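# Place the snack inside the upright paper bag

## Task

Get the snack inside the paper bag so it ends up lying on the bag's floor, with the bag still upright and open on the table afterwards. Releasing the snack from higher above its landing spot than the bag's own height may cost points, and so may dropping the bag or putting it down roughly.

## Robot and tools

Robot: two arms on a table. left_arm carries a left hand and sits on the +y side; right_arm carries a right hand. Base poses in the scene frame: left_arm (+0.048, +0.311, +0.022) m, quat_wxyz (+1.000, 0, 0, -0.031); right_arm (+0.018, -0.231, +0.040) m, quat_wxyz (+1.000, 0, 0, +0.026). A post stands behind the arms. The bag, the snack or anything else ending up off the table means failure.

Frames: the scene frame has its origin at table-top height, midway between the arms' nominal bases, +z up, +x out over the table. Fixed cameras and the table use it. Each arm's hand pose, velocity, targets and wrist-camera pose are given in that arm's own base frame, and its offsets run along its own base axes, with turns made about the Hand target's position.

Hand point: fixed to the palm, 0.05 m in front of it and 0.15 m out from the wrist face. Its +z runs along the straightened fingers, +y points out of the palm, +x runs across the palm away from the thumb on the right hand and toward the thumb on the left hand. Straight fingers extend 0.06 to 0.07 m past the point and lie 0.06 m behind it along -y. A wrist bracket on the little-finger side juts out and can strike things.

A row: exactly 28 numbers, each in [-1, 1], always covering both arms. Order: left_arm dx, dy, dz, rx, ry, rz; left hand little, ring, middle, index, thumb_bend, thumb_turn, force_limit, speed; then the same 14 for right_arm and its hand. dx..rz are an offset (not a pose) from that arm's Hand target at the start of the action or move, in the arm's base axes; 1.0 equals 0.6 m of travel or 180 degrees; rx, ry, rz form one rotation vector. Six zeros asks nothing new of that arm. The controller limits the commanded orientation to 32 degrees from the measured one each step, so large turns need several steps.

Hand numbers: finger and thumb_bend targets are absolute positions, +1 straight/open, -1 curled/closed. thumb_turn +1 puts the thumb beside the palm, -1 opposite the fingers. force_limit maps -1..+1 to about 0..10 N (0..15 N for the two thumb motors). speed rises linearly from near 0 at -1 to full at +0.48 and stays full above; a full finger stroke at full speed takes 0.49 s. For a soft grasp close with speed -0.94 or less. To leave a hand unchanged, resend the eight hand numbers of its last executed row; if none was ever run, send its hand_measured six values plus hand_force_limit and hand_speed. With the thumb opposed, the hand can wrap things about 0.035 to 0.065 m thick, or a handle down to about 0.025 m; thumb tip against index pad can pinch a light object up to about 0.08 m. To tighten, raise force_limit and send a target more closed than hand_measured; to loosen, send one more open.

execute_actions: actions is a list of actions; each action is a list of up to 15 rows, one per 1/30 s step, and a short action repeats its last row to step 15 (0.5 s per action). Every row in an action counts from the same start pose, so repeating an offset in a new action moves further. cameras: list of names, ["all"], or []; by default images come only with an empty actions list.

move: target is one 28-number row or a list of up to 15 rows; every row is an offset from the Hand targets at the move's start, not from the previous row. Each hand point travels in a straight line, with no collision avoidance, all arms finishing together, capped at 10 s. speed: m/s, 0.002 to 2.9, default 0.25 (turn rate twice that in rad/s), one value or one per target. blend: corner rounding in m per target, default 0 (stop at each). blocking=false returns after about 0.5 s while motion continues. Faster moves hit harder and overshoot more.

wait: seconds from 0 to 3600; sends nothing new. stop: brakes a running move. zoom_image: camera (cam_high, cam_left_wrist, cam_right_wrist) and region [x0, y0, x1, y1] in pixels, at most 504 by 504. show_instructions: shows reference pages. finished_scene: optional scene 1; ends the scene for good, and the result must hold with the robot idle.

Results: end_effector_position (m) and end_effector_quat_wxyz in the arm's base frame, Hand target (the reference for the next offsets; the hand often rests a little short, so resend the gap), joint positions, velocities and torques, hand_measured, hand_stopped_by (moving, target, force, stalled, fault) and hand_load_n (positive when pushed open; near 0 after a lost grip), all six in motor order. A move adds a move: line such as done, off_target, moving, held or fault, plus limits=paced or limits=held. MOTOR HOT appears at 75 °C; at 90 °C an OVER-TEMPERATURE FAULT folds that arm for the rest of the scene. Cameras: cam_high 896x504, cam_left_wrist and cam_right_wrist 672x504.

Avoid: dropping or slamming the bag, releasing the snack too high, any contact between the two arms or hands, hitting the post or table hard, overloading fingers, long stretched holds that heat motors, and paths passing near an arm's own base, which can whip the elbow round.

Each tool is called after "Emit:" as name(argument=value, ...), one argument or row to a line, values as JSON.

Reference images:

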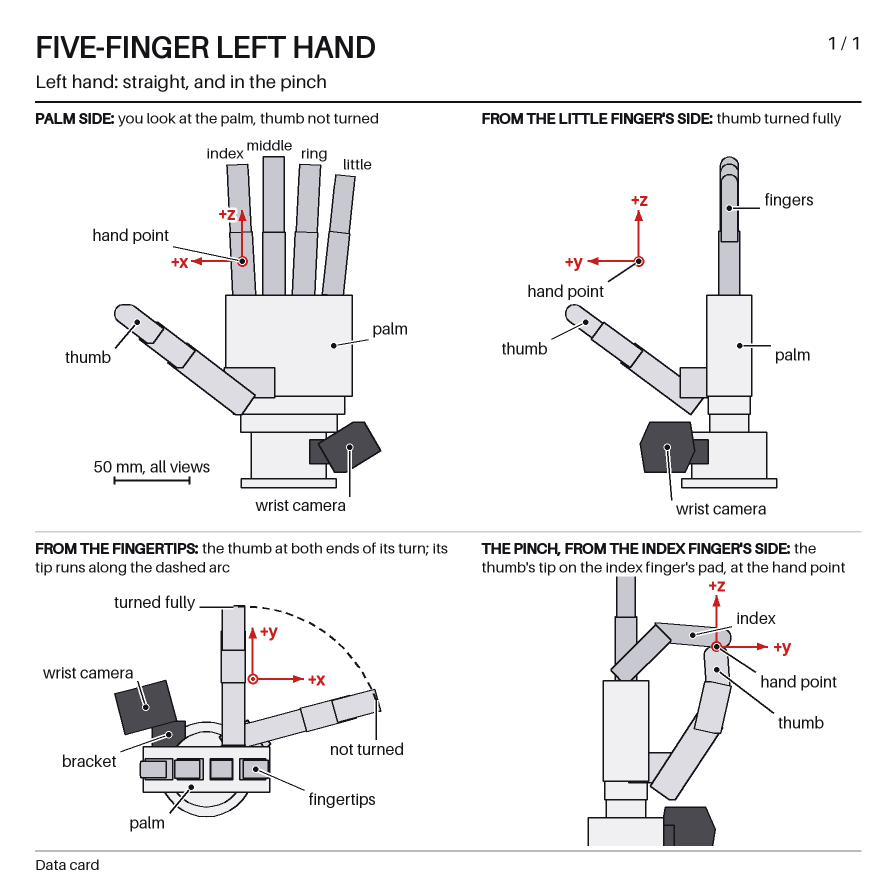

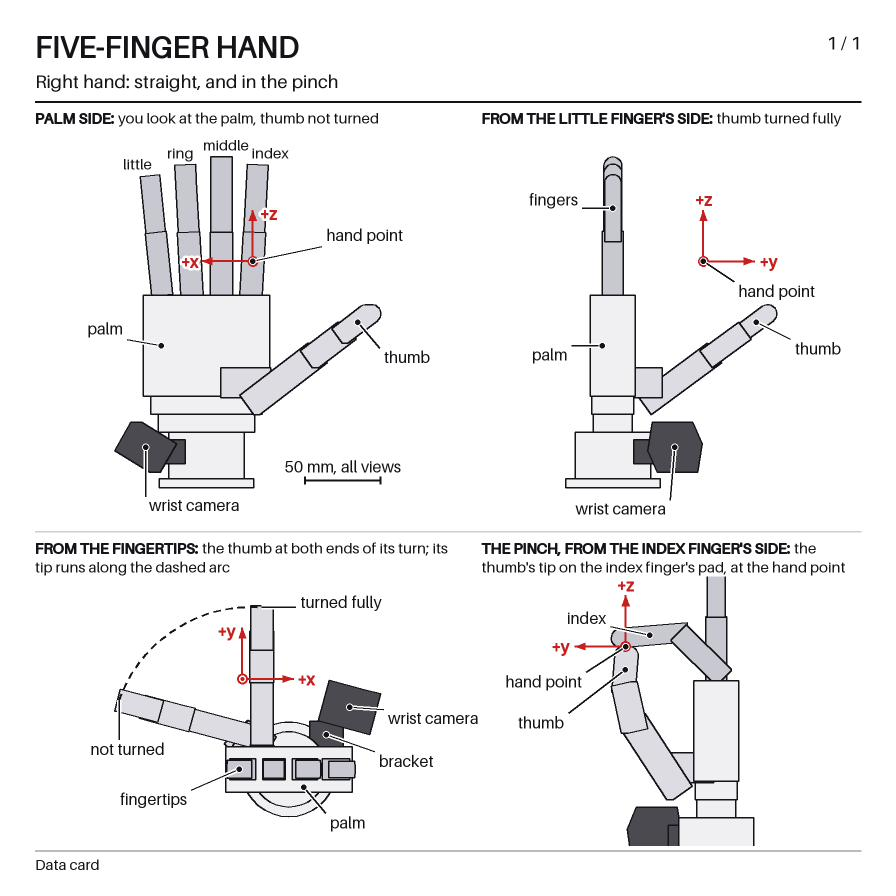

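## Session

Emit:
execute_actions(
  actions=[],
)

Scene clock: 0.00 s.
left_arm: end_effector_position=(+0.3879, +0.0260, +0.0816) hand_measured=(+1.000, +1.000, +1.000, +1.000, +1.000, +1.000) hand_load_n=(+0.5, +0.0, +0.0, +0.0, +0.0, +0.0) hand_stopped_by=(target, target, target, target, target, target) hand_force_limit=0.00 hand_speed=-0.80 end_effector_quat_wxyz=(+0.090, -0.541, +0.834, +0.058) | right_arm: end_effector_position=(+0.5045, +0.3191, +0.3485) hand_measured=(+1.000, +1.000, +1.000, +1.000, +1.000, +1.000) hand_load_n=(+0.0, +0.0, +0.0, +0.0, +0.0, +0.0) hand_stopped_by=(target, target, target, target, target, target) hand_force_limit=0.00 hand_speed=-0.80 end_effector_quat_wxyz=(+0.467, -0.316, +0.731, -0.385)
Joint positions: left_arm=[-0.022 2.228 2.082 -1.341 -0.197 0.405] | right_arm=[0.776 2.211 2.582 -0.884 0.996 0.916]
Joint velocities: within noise
Joint torques (N m): no reading
Heat: left arm: 29 °C; right arm: 27 °C.
Hand target: left_arm +0.3846, +0.0261, +0.0824; +0.085, -0.541, +0.834, +0.062 | right_arm +0.5057, +0.3207, +0.3380; +0.458, -0.324, +0.731, -0.388

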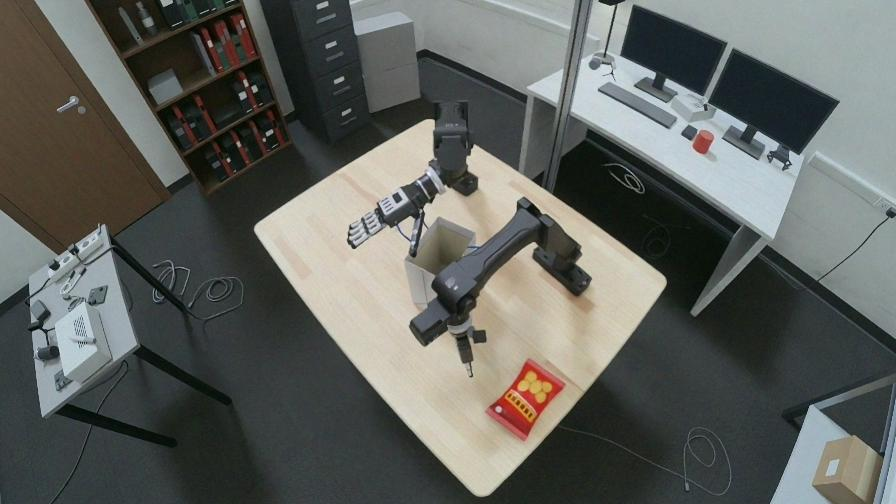

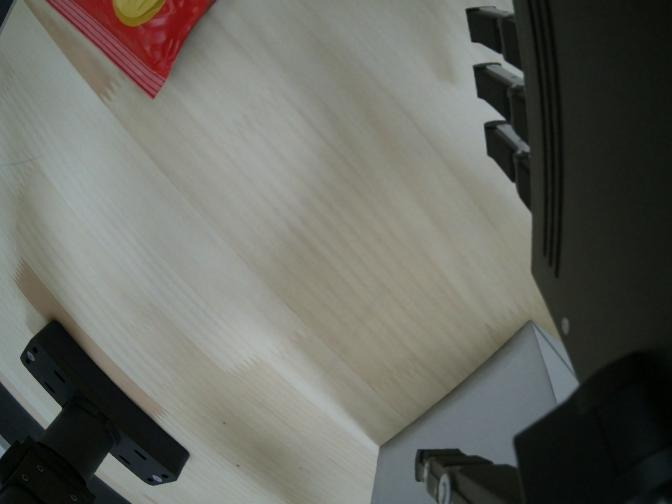

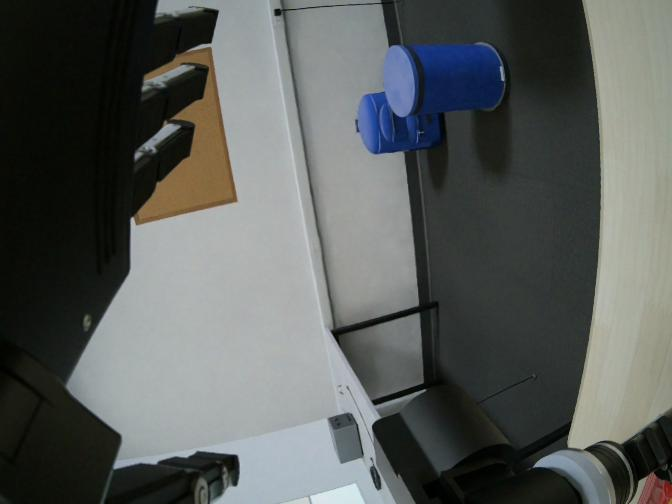

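Emit:
zoom_image(
  camera="cam_high",
  region=[340, 180, 600, 460],
)

Emit:
zoom_image(
  camera="cam_high",
  region=[380, 200, 510, 340],
)

Emit:
zoom_image(
  camera="cam_high",
  region=[460, 340, 600, 460],
)

Scaled by 1.800 from the camera's image (finer frame: 1280x720).

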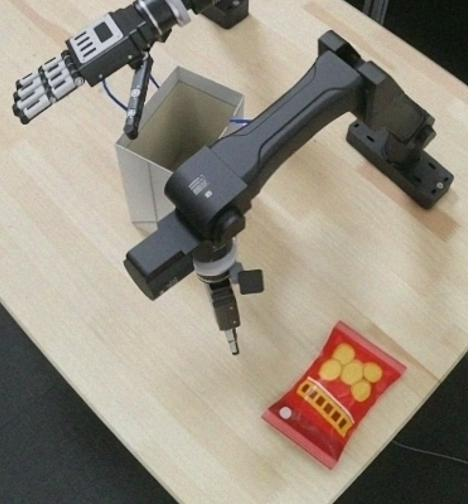

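Scaled by 3.600 from the camera's image (finer frame: 1280x720).

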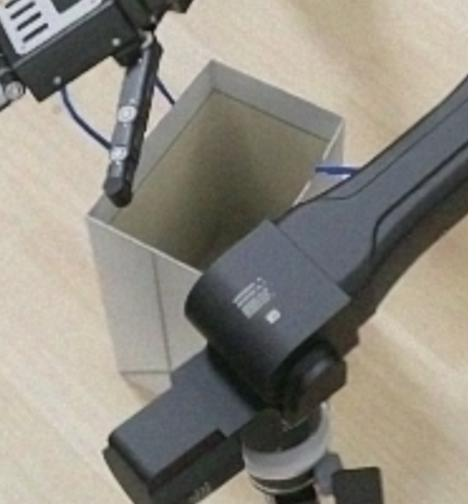

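Scaled by 3.600 from the camera's image (finer frame: 1280x720).

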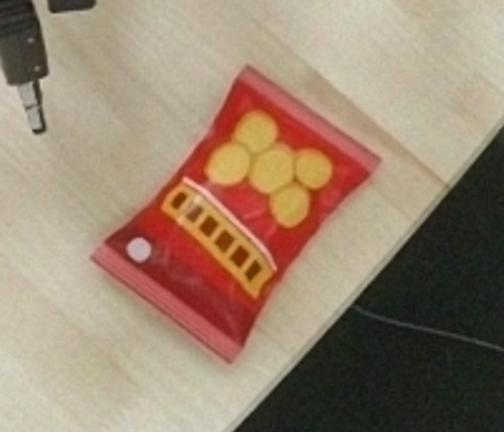

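Emit:
move(
  target=[
    [0.0,0.0,0.18,0,0,0,1,1,1,1,1,1,0,-0.8, 0,0,0,0,0,0,1,1,1,1,1,1,0,-0.8],
    [0.095,0.39,0.18,0,0,0,1,1,1,1,1,1,0,-0.8, 0,0,0,0,0,0,1,1,1,1,1,1,0,-0.8],
  ],
  speed=0.25,
  blend=0.03,
  cameras=["all"],
)

Scene clock: 10.77 s.
left_arm: end_effector_position=(+0.4357, +0.2593, +0.1985) hand_measured=(+1.000, +1.000, +1.000, +1.000, +1.000, +1.000) hand_load_n=(+0.0, +0.0, +0.0, +0.5, +0.0, +0.0) hand_stopped_by=(target, target, target, target, target, target) hand_force_limit=0.00 hand_speed=-0.80 end_effector_quat_wxyz=(+0.285, -0.497, +0.818, +0.051) | right_arm: end_effector_position=(+0.5045, +0.3191, +0.3485) hand_measured=(+1.000, +1.000, +1.000, +1.000, +1.000, +1.000) hand_load_n=(+0.0, +0.0, +0.0, +0.0, +0.0, -0.5) hand_stopped_by=(target, target, target, target, target, target) hand_force_limit=0.00 hand_speed=-0.80 end_effector_quat_wxyz=(+0.467, -0.316, +0.731, -0.385)
Joint positions: left_arm=[0.41 2.418 2.851 -1.44 -0.171 0.939] | right_arm=[0.776 2.211 2.582 -0.884 0.996 0.916]
Joint torques (N m): left_arm=[-0.72 -9.81 5.83 0.97 -0.14 0.07] | right_arm=[0.02 -14.23 4.98 1.25 0.28 0.01]
Heat: left arm: 29 °C; right arm: 28 °C.
Hand target: left_arm +0.4417, +0.2600, +0.1905; +0.085, -0.541, +0.835, +0.062 | right_arm +0.5057, +0.3207, +0.3380; +0.458, -0.324, +0.731, -0.388
Off the commanded pose: left_arm 0.010 m, 24 deg | right_arm 0.011 m, 1 deg.
elbow stopped short (left arm): the move would have taken joint 3 (elbow) straighter than the controller allows.
move: off_target (left_arm)
cam_left_wrist: T_world_to_cam=[[0.7563, -0.65361, 0.02837, -0.16635], [-0.65408, -0.75633, 0.01203, 0.47134], [0.01359, -0.02766, -0.99952, 0.31659]] pos_world=[0.4298, 0.25652, 0.31549]

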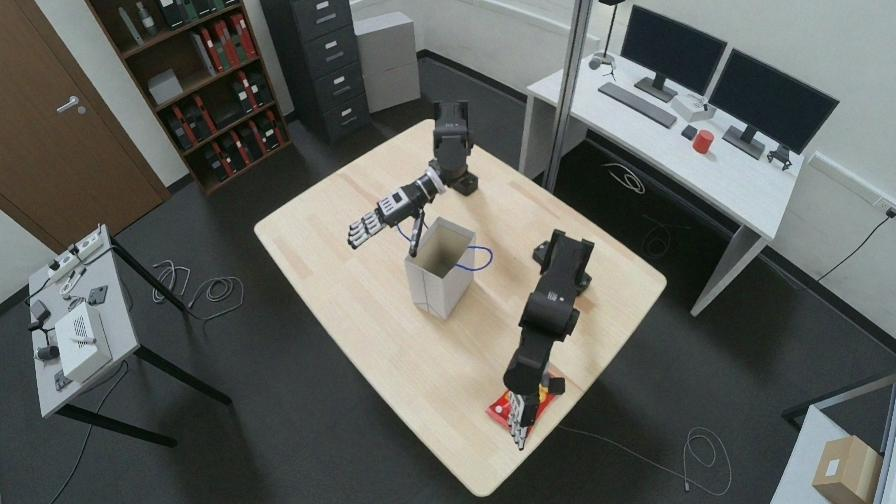

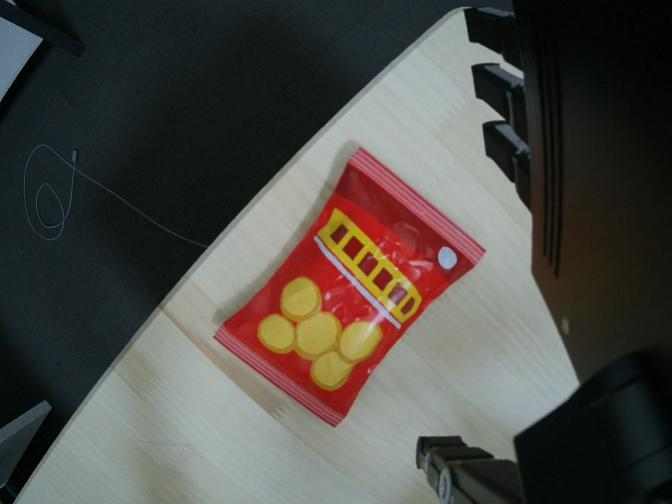

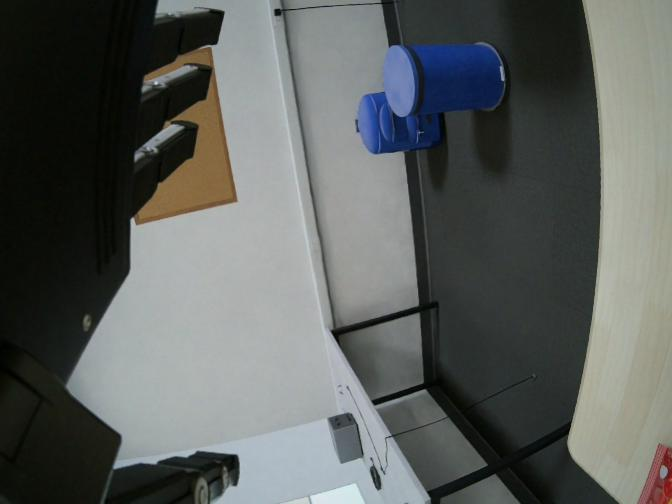

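Emit:
zoom_image(
  camera="cam_left_wrist",
  region=[190, 120, 510, 440],
)

Scaled by 1.575 from the camera's image (finer frame: 960x720).

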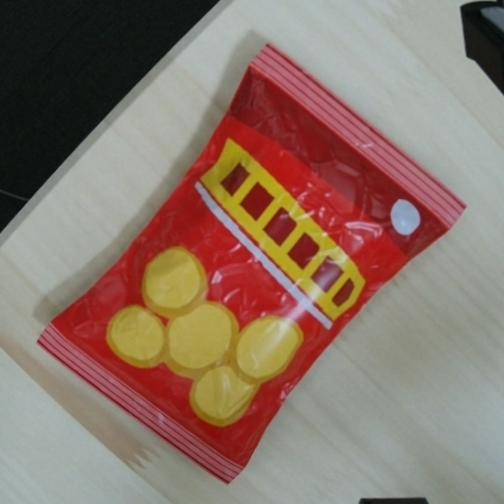

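Emit:
move(
  target=[
    [0.0572,-0.13,-0.1175,-0.0953,-0.2455,0.152,0.2,0.2,0.2,0.2,1,1,0,-0.4, 0,0,0,0,0,0,1,1,1,1,1,1,0,-0.8],
  ],
  speed=0.3,
  cameras=["cam_high","cam_left_wrist"],
)

Scene clock: 25.00 s.
left_arm: end_effector_position=(+0.4795, +0.1799, +0.1140) hand_measured=(+0.200, +0.200, +0.200, +0.200, +1.000, +1.000) hand_load_n=(+0.5, +0.0, +0.0, +0.5, +0.0, +0.0) hand_stopped_by=(target, target, target, target, target, target) hand_force_limit=0.00 hand_speed=-0.40 end_effector_quat_wxyz=(-0.286, +0.705, -0.601, +0.246) | right_arm: end_effector_position=(+0.5045, +0.3191, +0.3485) hand_measured=(+1.000, +1.000, +1.000, +1.000, +1.000, +1.000) hand_load_n=(+0.0, +0.0, +0.0, +0.0, +0.0, +0.0) hand_stopped_by=(target, target, target, target, target, target) hand_force_limit=0.00 hand_speed=-0.80 end_effector_quat_wxyz=(+0.467, -0.316, +0.731, -0.385)
Joint positions: left_arm=[0.471 1.992 1.71 -0.54 0.22 0.226] | right_arm=[0.776 2.211 2.582 -0.884 0.996 0.916]
Joint torques (N m): left_arm=[0.51 -12.93 4.67 1.22 0.09 -0.1] | right_arm=[-0.03 -14.69 5.29 1.32 0.27 -0.03]
Heat: left arm: 30 °C; right arm: 28 °C.
Hand target: left_arm +0.4760, +0.1822, +0.1199; -0.293, +0.707, -0.594, +0.247 | right_arm +0.5057, +0.3207, +0.3380; +0.458, -0.324, +0.731, -0.388
Off the commanded pose: left_arm 0.007 m, 1 deg | right_arm 0.011 m, 1 deg.
elbow stopped short (left arm): the move would have taken joint 3 (elbow) straighter than the controller allows.
move: done
cam_left_wrist: T_world_to_cam=[[0.75696, -0.11903, 0.64253, -0.41546], [-0.37853, -0.88137, 0.28267, 0.30056], [0.53266, -0.45718, -0.71222, 0.02493]] pos_world=[0.41498, 0.22684, 0.19974]

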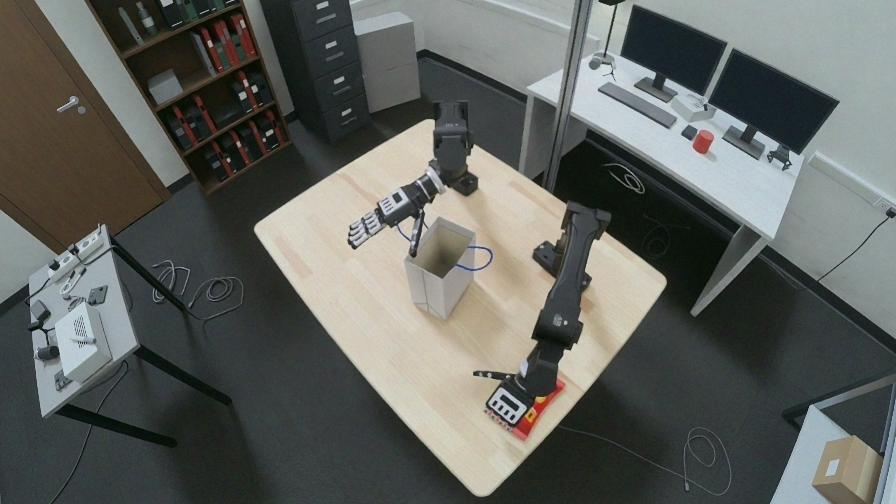

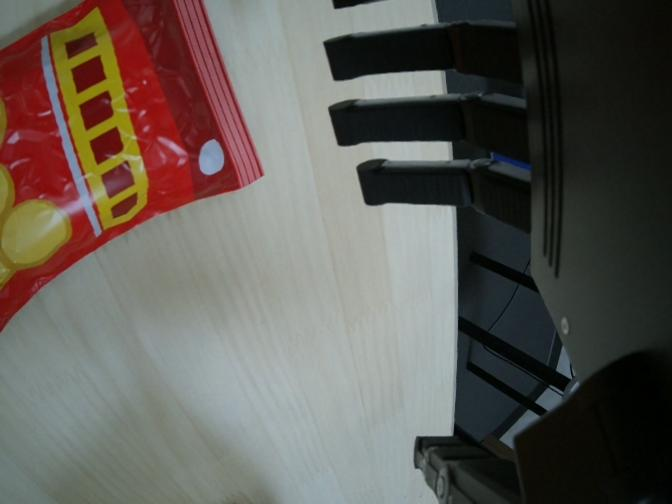

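Emit:
zoom_image(
  camera="cam_high",
  region=[450, 340, 590, 460],
)

Emit:
zoom_image(
  camera="cam_left_wrist",
  region=[0, 0, 672, 504],
)

Scaled by 3.600 from the camera's image (finer frame: 1280x720).

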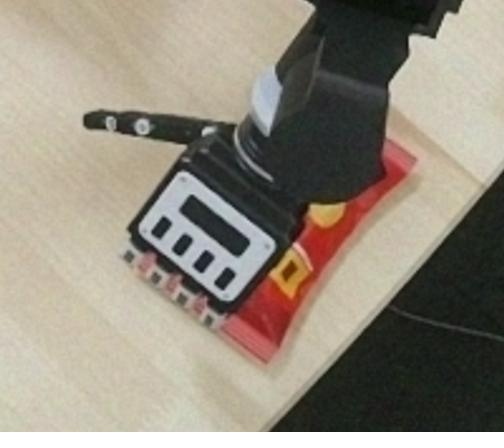

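Region (0, 0, 672, 504) is 672x504 pixels. A region can be at most 504 by 504 pixels.

Emit:
move(
  target=[
    [0.0493,0.0087,0,0,0,0,0.2,0.2,0.2,0.2,1,1,0,-0.4, 0,0,0,0,0,0,1,1,1,1,1,1,0,-0.8],
    [0.0493,0.0087,-0.1167,0,0,0,0.2,0.2,0.2,0.2,1,1,0,-0.4, 0,0,0,0,0,0,1,1,1,1,1,1,0,-0.8],
  ],
  speed=0.2,
  blend=0.01,
  cameras=["cam_high","cam_left_wrist"],
)

Scene clock: 31.97 s.
left_arm: end_effector_position=(+0.5053, +0.1924, +0.0613) hand_measured=(+0.200, +0.200, +0.200, +0.200, +1.000, +1.000) hand_load_n=(+0.0, +0.0, +0.0, +0.0, +0.0, +0.0) hand_stopped_by=(target, target, target, target, target, target) hand_force_limit=0.00 hand_speed=-0.40 end_effector_quat_wxyz=(-0.302, +0.703, -0.593, +0.250) | right_arm: end_effector_position=(+0.5045, +0.3191, +0.3485) hand_measured=(+1.000, +1.000, +1.000, +1.000, +1.000, +1.000) hand_load_n=(+0.0, +0.0, +0.0, +0.0, +0.0, -0.5) hand_stopped_by=(target, target, target, target, target, target) hand_force_limit=0.00 hand_speed=-0.80 end_effector_quat_wxyz=(+0.467, -0.316, +0.731, -0.385)
Joint positions: left_arm=[0.468 2.102 1.644 -0.328 0.207 0.212] | right_arm=[0.776 2.211 2.582 -0.884 0.996 0.916]
Joint torques (N m): left_arm=[-0.94 -10.04 5.29 1.28 0.07 -0.1] | right_arm=[0.03 -14.27 5.18 1.23 0.28 -0.05]
Heat: left arm: 31 °C; right arm: 29 °C.
Hand target: left_arm +0.5056, +0.1874, +0.0499; -0.293, +0.707, -0.594, +0.247 | right_arm +0.5057, +0.3207, +0.3380; +0.458, -0.324, +0.731, -0.388
Off the commanded pose: left_arm 0.012 m, 1 deg | right_arm 0.011 m, 1 deg.
move: off_target (left_arm)
cam_left_wrist: T_world_to_cam=[[0.73966, -0.11682, 0.66276, -0.3925], [-0.37304, -0.89085, 0.25929, 0.33663], [0.56013, -0.43903, -0.7025, -0.03868]] pos_world=[0.43756, 0.23705, 0.14567]

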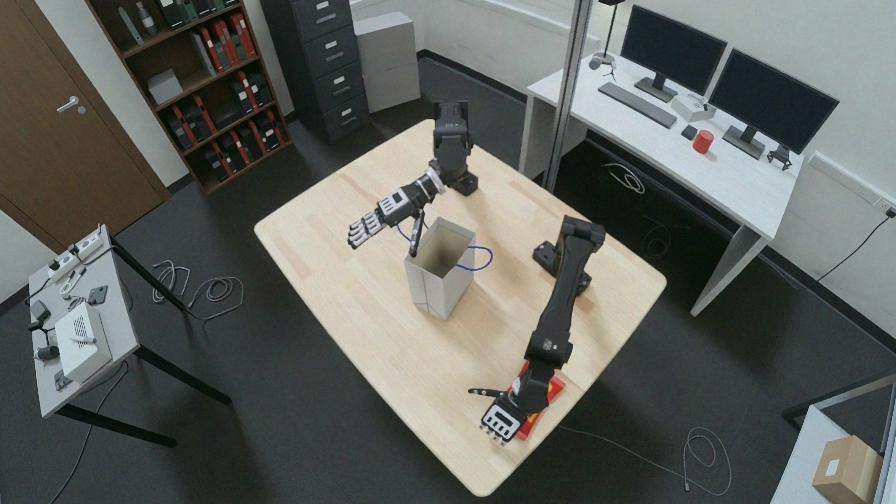

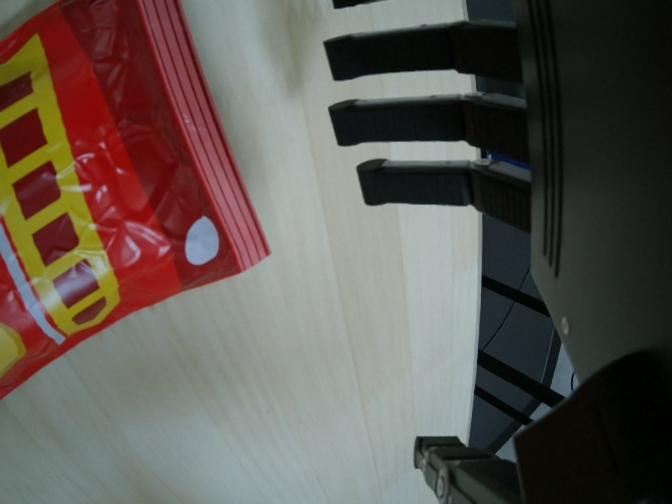

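Emit:
zoom_image(
  camera="cam_left_wrist",
  region=[100, 150, 420, 390],
)

Emit:
zoom_image(
  camera="cam_high",
  region=[450, 350, 590, 470],
)

Scaled by 1.575 from the camera's image (finer frame: 960x720).

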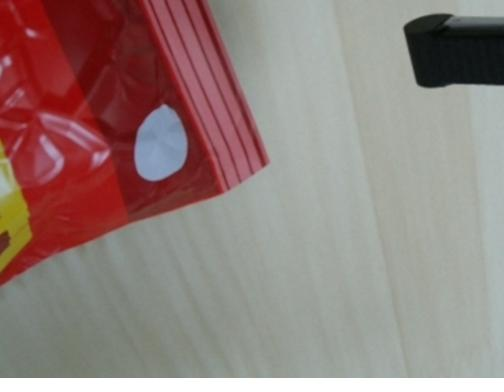

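Scaled by 3.600 from the camera's image (finer frame: 1280x720).

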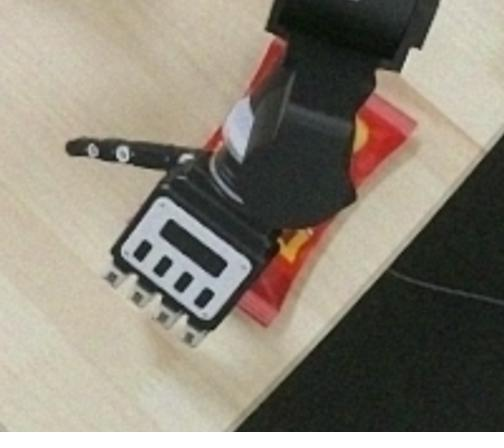

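Emit:
move(
  target=[
    [0,0,-0.044,0,0,0,0.2,0.2,0.2,0.2,1,1,0,-0.4, 0,0,0,0,0,0,1,1,1,1,1,1,0,-0.8],
  ],
  speed=0.08,
  cameras=["cam_high","cam_left_wrist"],
)

Scene clock: 34.43 s.
left_arm: end_effector_position=(+0.5074, +0.1934, +0.0402) hand_measured=(+0.200, +0.200, +0.200, +0.200, +1.000, +1.000) hand_load_n=(+0.0, -0.5, +0.0, +0.0, +0.0, +0.0) hand_stopped_by=(target, target, target, target, target, target) hand_force_limit=0.00 hand_speed=-0.40 end_effector_quat_wxyz=(-0.307, +0.701, -0.592, +0.252) | right_arm: end_effector_position=(+0.5045, +0.3191, +0.3485) hand_measured=(+1.000, +1.000, +1.000, +1.000, +1.000, +1.000) hand_load_n=(+0.0, +0.0, +0.0, -0.5, +0.0, -0.5) hand_stopped_by=(target, target, target, target, target, target) hand_force_limit=0.00 hand_speed=-0.80 end_effector_quat_wxyz=(+0.467, -0.316, +0.731, -0.385)
Joint positions: left_arm=[0.468 2.124 1.586 -0.237 0.207 0.212] | right_arm=[0.776 2.211 2.582 -0.884 0.996 0.916]
Joint torques (N m): left_arm=[-0.95 -9.55 4.88 1.29 0.07 -0.11] | right_arm=[-0.12 -14.37 5.3 1.26 0.26 -0.01]
Heat: left arm: 31 °C; right arm: 29 °C.
Hand target: left_arm +0.5056, +0.1874, +0.0236; -0.293, +0.707, -0.594, +0.247 | right_arm +0.5057, +0.3207, +0.3380; +0.458, -0.324, +0.731, -0.388
Off the commanded pose: left_arm 0.018 m, 2 deg | right_arm 0.011 m, 1 deg.
move: off_target (left_arm)
cam_left_wrist: T_world_to_cam=[[0.73307, -0.12018, 0.66945, -0.37627], [-0.37555, -0.89214, 0.25108, 0.34573], [0.56707, -0.43547, -0.69914, -0.05851]] pos_world=[0.43885, 0.23775, 0.12418]

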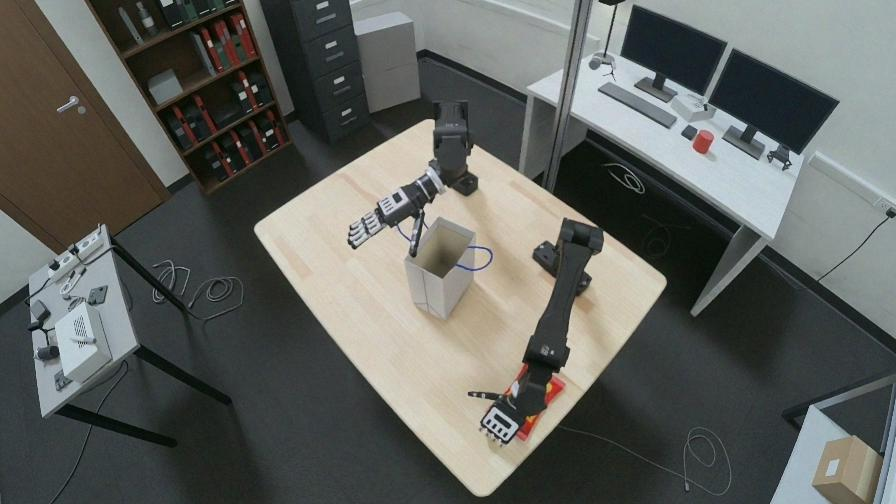

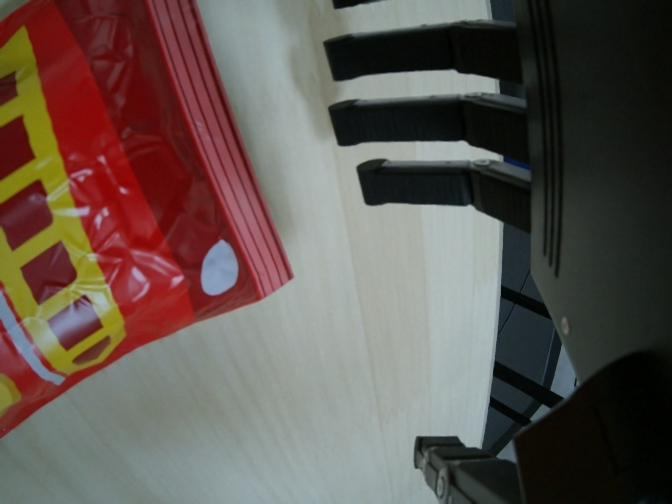

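Emit:
zoom_image(
  camera="cam_high",
  region=[450, 350, 590, 470],
)

Emit:
zoom_image(
  camera="cam_left_wrist",
  region=[200, 0, 540, 320],
)

Scaled by 3.600 from the camera's image (finer frame: 1280x720).

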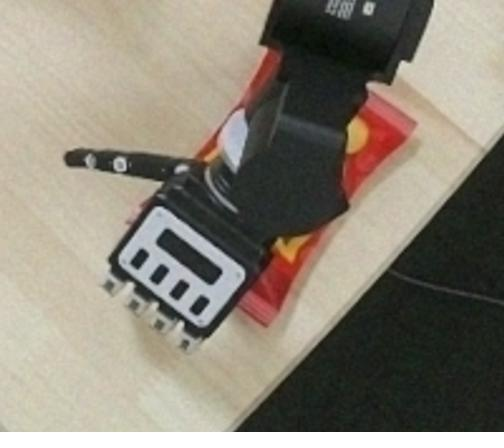

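Scaled by 1.482 from the camera's image (finer frame: 960x720).

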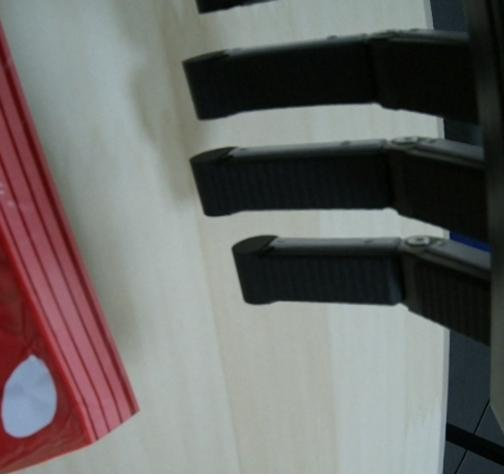

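Emit:
move(
  target=[
    [0,0,-0.0133,0,0,0,0.2,0.2,0.2,0.2,1,1,0,-0.4, 0,0,0,0,0,0,1,1,1,1,1,1,0,-0.8],
  ],
  speed=0.04,
  cameras=["cam_left_wrist"],
)

Scene clock: 36.83 s.
left_arm: end_effector_position=(+0.5083, +0.1939, +0.0344) hand_measured=(+0.200, +0.200, +0.200, +0.200, +1.000, +1.000) hand_load_n=(+0.0, +0.0, +0.0, +0.5, +0.0, +0.0) hand_stopped_by=(target, target, target, target, target, target) hand_force_limit=0.00 hand_speed=-0.40 end_effector_quat_wxyz=(-0.308, +0.701, -0.592, +0.253) | right_arm: end_effector_position=(+0.5045, +0.3191, +0.3485) hand_measured=(+1.000, +1.000, +1.000, +1.000, +1.000, +1.000) hand_load_n=(+0.0, +0.0, +0.0, +0.0, +0.0, -0.5) hand_stopped_by=(target, target, target, target, target, target) hand_force_limit=0.00 hand_speed=-0.80 end_effector_quat_wxyz=(+0.467, -0.316, +0.731, -0.385)
Joint positions: left_arm=[0.468 2.132 1.572 -0.21 0.207 0.212] | right_arm=[0.776 2.211 2.582 -0.884 0.996 0.916]
Joint torques (N m): left_arm=[-0.95 -9.37 4.6 1.31 0.07 -0.1] | right_arm=[-0.05 -14.41 5.27 1.34 0.31 0]
Heat: left arm: 31 °C; right arm: 29 °C.
Hand target: left_arm +0.5055, +0.1873, +0.0155; -0.293, +0.707, -0.594, +0.247 | right_arm +0.5057, +0.3207, +0.3380; +0.458, -0.324, +0.731, -0.388
Off the commanded pose: left_arm 0.020 m, 2 deg | right_arm 0.011 m, 1 deg.
move: off_target (left_arm)
cam_left_wrist: T_world_to_cam=[[0.73029, -0.12155, 0.67224, -0.37144], [-0.37663, -0.89262, 0.24775, 0.34871], [0.56994, -0.43411, -0.69765, -0.06467]] pos_world=[0.43945, 0.23805, 0.11819]

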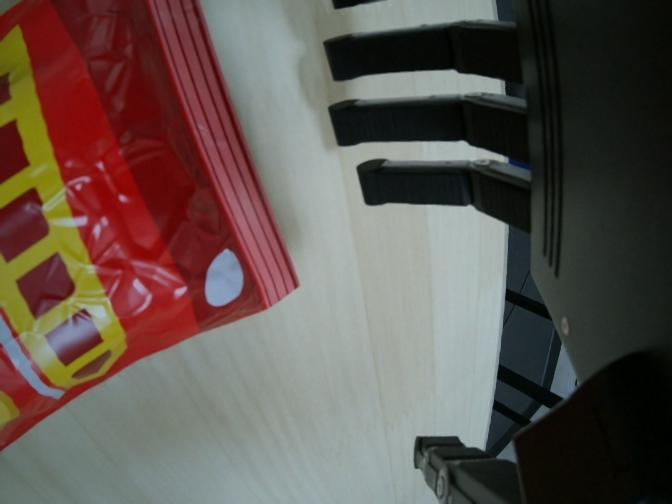

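Emit:
move(
  target=[
    [0,0,-0.0133,0,0,0,0.2,0.2,0.2,0.2,1,1,0,-0.4, 0,0,0,0,0,0,1,1,1,1,1,1,0,-0.8],
  ],
  speed=0.04,
  cameras=["cam_left_wrist"],
)

Scene clock: 37.97 s.
left_arm: end_effector_position=(+0.5085, +0.1940, +0.0260) hand_measured=(+0.200, +0.200, +0.200, +0.200, +1.000, +1.000) hand_load_n=(+0.0, +0.0, +0.0, +0.0, +0.0, +0.0) hand_stopped_by=(target, target, target, target, target, target) hand_force_limit=0.00 hand_speed=-0.40 end_effector_quat_wxyz=(-0.308, +0.701, -0.592, +0.253) | right_arm: end_effector_position=(+0.5045, +0.3191, +0.3485) hand_measured=(+1.000, +1.000, +1.000, +1.000, +1.000, +1.000) hand_load_n=(+0.0, -0.5, +0.0, +0.0, +0.0, -0.5) hand_stopped_by=(target, target, target, target, target, target) hand_force_limit=0.00 hand_speed=-0.80 end_effector_quat_wxyz=(+0.467, -0.316, +0.731, -0.385)
Joint positions: left_arm=[0.468 2.144 1.556 -0.183 0.207 0.212] | right_arm=[0.776 2.211 2.582 -0.884 0.996 0.916]
Joint torques (N m): left_arm=[-0.96 -9.4 4.66 1.3 0.06 -0.1] | right_arm=[0.09 -14.48 5.07 1.2 0.27 -0.02]
Heat: left arm: 31 °C; right arm: 30 °C.
Hand target: left_arm +0.5056, +0.1874, +0.0076; -0.293, +0.707, -0.594, +0.247 | right_arm +0.5057, +0.3207, +0.3380; +0.458, -0.324, +0.731, -0.388
Off the commanded pose: left_arm 0.020 m, 2 deg | right_arm 0.011 m, 1 deg.
move: off_target (left_arm)
cam_left_wrist: T_world_to_cam=[[0.7308, -0.1213, 0.67173, -0.36622], [-0.37639, -0.89256, 0.24832, 0.35075], [0.56944, -0.4343, -0.69794, -0.07023]] pos_world=[0.43965, 0.23814, 0.10989]

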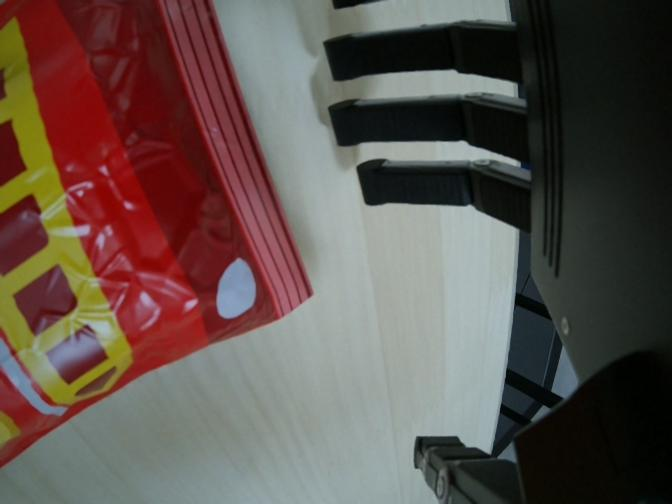

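Emit:
zoom_image(
  camera="cam_left_wrist",
  region=[260, 0, 540, 300],
)

Scaled by 1.680 from the camera's image (finer frame: 960x720).

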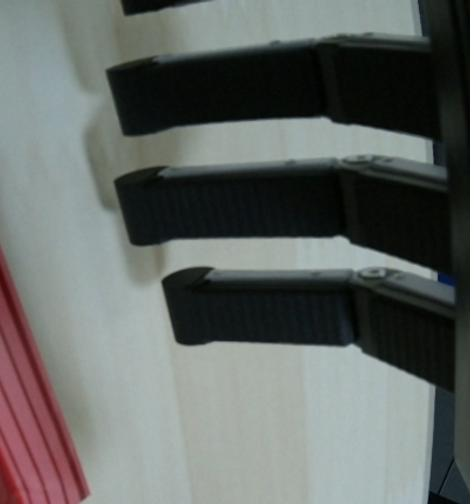

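Emit:
move(
  target=[
    [0,0,-0.0167,0,0,0,0.2,0.2,0.2,0.2,1,1,0,-0.4, 0,0,0,0,0,0,1,1,1,1,1,1,0,-0.8],
  ],
  speed=0.04,
  cameras=["cam_left_wrist"],
)

Emit:
zoom_image(
  camera="cam_left_wrist",
  region=[260, 0, 540, 300],
)

Scene clock: 39.00 s.
left_arm: end_effector_position=(+0.5105, +0.1950, +0.0194) hand_measured=(+0.200, +0.200, +0.200, +0.200, +1.000, +1.000) hand_load_n=(+0.0, +0.0, +0.0, +0.0, +0.0, -0.5) hand_stopped_by=(target, target, target, target, target, target) hand_force_limit=0.00 hand_speed=-0.40 end_effector_quat_wxyz=(-0.312, +0.699, -0.591, +0.255) | right_arm: end_effector_position=(+0.5045, +0.3191, +0.3485) hand_measured=(+1.000, +1.000, +1.000, +1.000, +1.000, +1.000) hand_load_n=(-0.5, +0.0, +0.0, +0.0, +0.0, -0.5) hand_stopped_by=(target, target, target, target, target, target) hand_force_limit=0.00 hand_speed=-0.80 end_effector_quat_wxyz=(+0.467, -0.316, +0.731, -0.385)
Joint positions: left_arm=[0.468 2.155 1.54 -0.146 0.207 0.211] | right_arm=[0.776 2.211 2.582 -0.884 0.996 0.916]
Joint torques (N m): left_arm=[-0.94 -9.2 4.38 1.26 0.07 -0.11] | right_arm=[0.01 -14.35 5 1.26 0.26 0.01]
Heat: left arm: 31 °C; right arm: 30 °C.
Hand target: left_arm +0.5055, +0.1873, -0.0025; -0.293, +0.707, -0.594, +0.247 | right_arm +0.5057, +0.3207, +0.3380; +0.458, -0.324, +0.731, -0.388
Off the commanded pose: left_arm 0.024 m, 3 deg | right_arm 0.011 m, 1 deg.
move: off_target (left_arm)
cam_left_wrist: T_world_to_cam=[[0.72493, -0.1236, 0.67765, -0.3598], [-0.37789, -0.89387, 0.24122, 0.35524], [0.57592, -0.43094, -0.6947, -0.07965]] pos_world=[0.44094, 0.23874, 0.10279]

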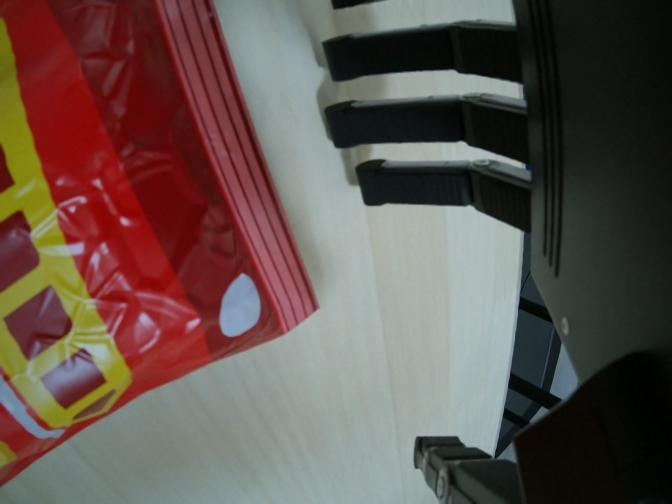

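Scaled by 1.680 from the camera's image (finer frame: 960x720).

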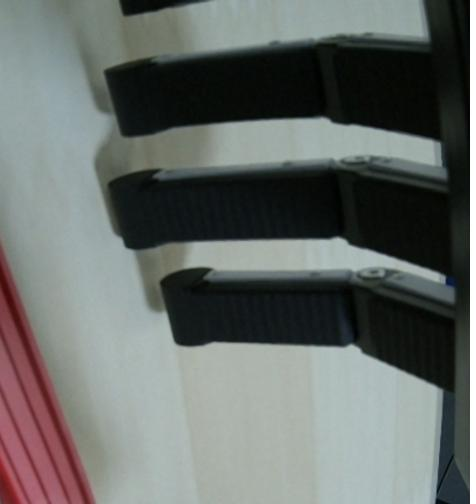

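Emit:
move(
  target=[
    [-0.0492,-0.0087,0.003,0,0,0,0.2,0.2,0.2,0.2,1,1,0,-0.4, 0,0,0,0,0,0,1,1,1,1,1,1,0,-0.8],
  ],
  speed=0.05,
  cameras=["cam_high","cam_left_wrist"],
)

Scene clock: 40.37 s.
left_arm: end_effector_position=(+0.4996, +0.1900, +0.0175) hand_measured=(+0.200, +0.200, +0.200, +0.200, +1.000, +1.000) hand_load_n=(+0.0, +0.0, +1.0, +0.0, +0.0, +0.0) hand_stopped_by=(target, target, target, target, target, target) hand_force_limit=0.00 hand_speed=-0.40 end_effector_quat_wxyz=(-0.330, +0.691, -0.587, +0.263) | right_arm: end_effector_position=(+0.5045, +0.3191, +0.3485) hand_measured=(+1.000, +1.000, +1.000, +1.000, +1.000, +1.000) hand_load_n=(+0.0, +0.0, +0.0, +0.0, +0.0, -0.5) hand_stopped_by=(target, target, target, target, target, target) hand_force_limit=0.00 hand_speed=-0.80 end_effector_quat_wxyz=(+0.467, -0.316, +0.731, -0.385)
Joint positions: left_arm=[0.47 2.092 1.404 -0.031 0.21 0.211] | right_arm=[0.776 2.211 2.582 -0.884 0.996 0.916]
Joint torques (N m): left_arm=[0.65 -11.56 3.41 0.61 0.19 0.05] | right_arm=[-0.03 -14.53 5.15 1.22 0.27 0.04]
Heat: left arm: 31 °C; right arm: 30 °C.
Hand target: left_arm +0.4759, +0.1821, -0.0008; -0.293, +0.707, -0.594, +0.247 | right_arm +0.5057, +0.3207, +0.3380; +0.458, -0.324, +0.731, -0.388
Off the commanded pose: left_arm 0.031 m, 5 deg | right_arm 0.011 m, 1 deg.
move: off_target (left_arm)
cam_left_wrist: T_world_to_cam=[[0.69837, -0.13564, 0.70277, -0.33608], [-0.38689, -0.89761, 0.21123, 0.35276], [0.60216, -0.41941, -0.67934, -0.09235]] pos_world=[0.4268, 0.23233, 0.09893]

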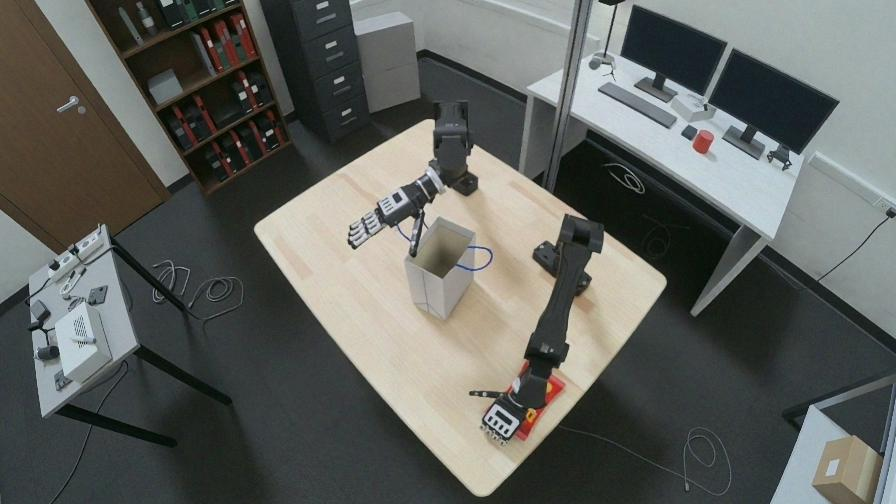

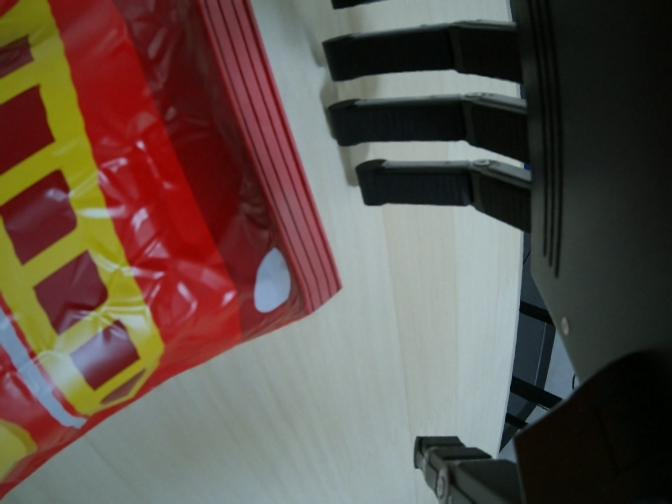

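Emit:
move(
  target=[
    [-0.0328,-0.0058,0.012,0,0,0,0.2,0.2,0.2,0.2,1,1,0,-0.4, 0,0,0,0,0,0,1,1,1,1,1,1,0,-0.8],
  ],
  speed=0.05,
  cameras=["cam_left_wrist"],
)

Scene clock: 41.43 s.
left_arm: end_effector_position=(+0.4768, +0.1848, +0.0181) hand_measured=(+0.200, +0.200, +0.200, +0.200, +1.000, +1.000) hand_load_n=(+0.0, +0.0, +1.0, +0.0, +0.0, +0.0) hand_stopped_by=(target, target, target, target, target, target) hand_force_limit=0.00 hand_speed=-0.40 end_effector_quat_wxyz=(-0.322, +0.695, -0.587, +0.260) | right_arm: end_effector_position=(+0.5045, +0.3191, +0.3485) hand_measured=(+1.000, +1.000, +1.000, +1.000, +1.000, +1.000) hand_load_n=(+0.0, +0.0, +0.0, +0.0, +0.0, -0.5) hand_stopped_by=(target, target, target, target, target, target) hand_force_limit=0.00 hand_speed=-0.80 end_effector_quat_wxyz=(+0.467, -0.316, +0.731, -0.385)
Joint positions: left_arm=[0.483 2.024 1.313 -0.028 0.219 0.218] | right_arm=[0.776 2.211 2.582 -0.884 0.996 0.916]
Joint torques (N m): left_arm=[0.72 -11.62 3.62 0.63 0.21 0.05] | right_arm=[0.02 -14.43 5.09 1.3 0.29 -0.03]
Heat: left arm: 31 °C; right arm: 30 °C.
Hand target: left_arm +0.4564, +0.1786, +0.0066; -0.293, +0.707, -0.594, +0.247 | right_arm +0.5057, +0.3207, +0.3380; +0.458, -0.324, +0.731, -0.388
Off the commanded pose: left_arm 0.024 m, 4 deg | right_arm 0.011 m, 1 deg.
move: off_target (left_arm)
cam_left_wrist: T_world_to_cam=[[0.70964, -0.12783, 0.69288, -0.32803], [-0.38178, -0.89628, 0.22566, 0.33622], [0.59217, -0.42466, -0.68484, -0.0746]] pos_world=[0.40532, 0.22774, 0.10032]

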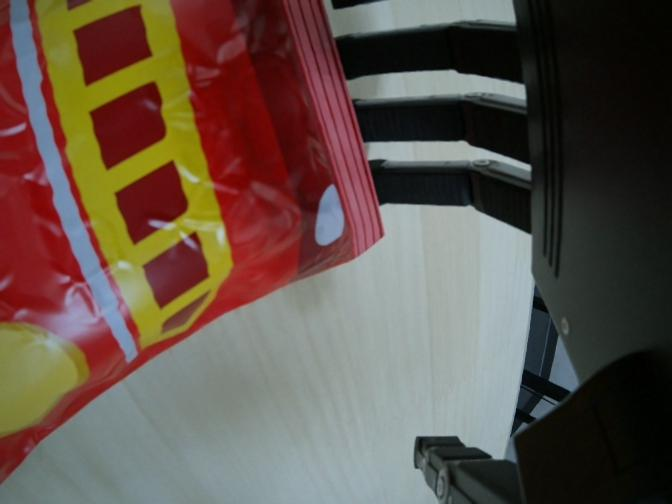

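Emit:
move(
  target=[
    [-0.082,-0.0143,0.003,0,0,0,0.2,0.2,0.2,0.2,1,1,0,-0.4, 0,0,0,0,0,0,1,1,1,1,1,1,0,-0.8],
  ],
  speed=0.06,
  cameras=["cam_high","cam_left_wrist"],
)

Scene clock: 42.97 s.
left_arm: end_effector_position=(+0.4235, +0.1742, +0.0173) hand_measured=(+0.200, +0.200, +0.200, +0.200, +1.000, +1.000) hand_load_n=(+0.5, +0.0, +1.0, +0.5, +0.0, +0.0) hand_stopped_by=(target, target, target, target, target, target) hand_force_limit=0.00 hand_speed=-0.40 end_effector_quat_wxyz=(-0.313, +0.698, -0.590, +0.257) | right_arm: end_effector_position=(+0.5045, +0.3191, +0.3485) hand_measured=(+1.000, +1.000, +1.000, +1.000, +1.000, +1.000) hand_load_n=(+0.0, -0.5, +0.0, +0.0, +0.0, +0.0) hand_stopped_by=(target, target, target, target, target, target) hand_force_limit=0.00 hand_speed=-0.80 end_effector_quat_wxyz=(+0.467, -0.316, +0.731, -0.385)
Joint positions: left_arm=[0.526 1.863 1.093 0.002 0.252 0.251] | right_arm=[0.776 2.211 2.582 -0.884 0.996 0.916]
Joint torques (N m): left_arm=[0.77 -9.96 3.54 0.82 0.18 0.06] | right_arm=[0.09 -14.2 5.16 1.25 0.27 -0.02]
Heat: left arm: 31 °C; right arm: 30 °C.
Hand target: left_arm +0.4072, +0.1699, +0.0083; -0.293, +0.707, -0.594, +0.247 | right_arm +0.5057, +0.3207, +0.3380; +0.458, -0.324, +0.731, -0.388
Off the commanded pose: left_arm 0.019 m, 3 deg | right_arm 0.011 m, 1 deg.
move: off_target (left_arm)
cam_left_wrist: T_world_to_cam=[[0.72156, -0.12413, 0.68114, -0.2964], [-0.38074, -0.89282, 0.24063, 0.30536], [0.57827, -0.43296, -0.69148, -0.04065]] pos_world=[0.35364, 0.21824, 0.1003]

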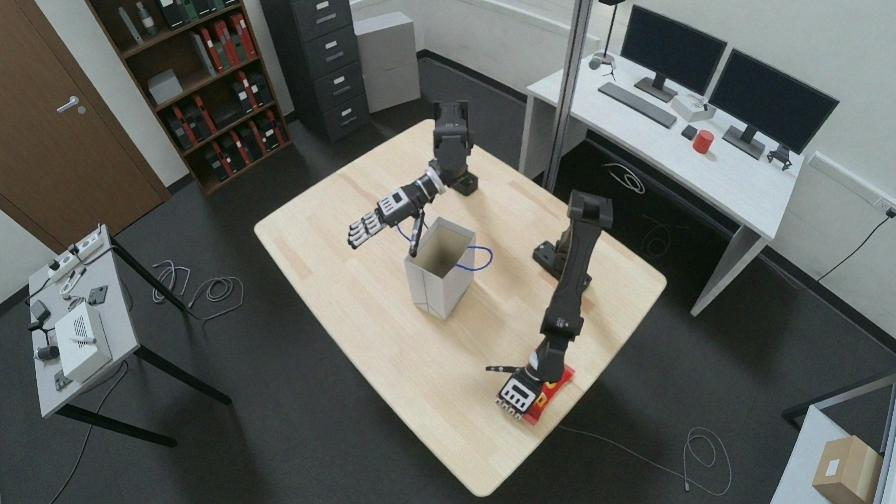

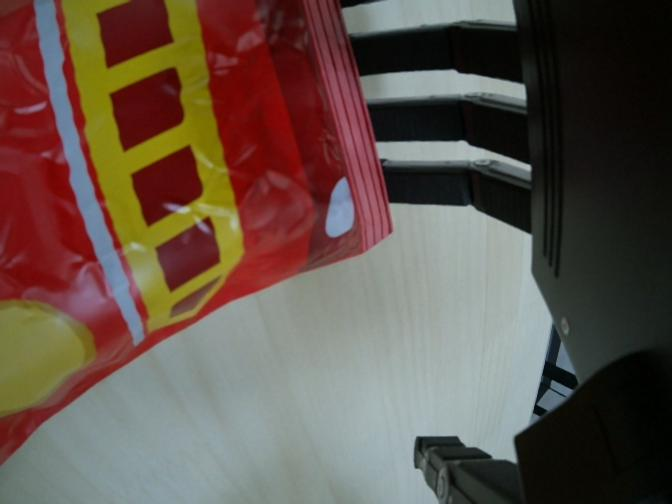

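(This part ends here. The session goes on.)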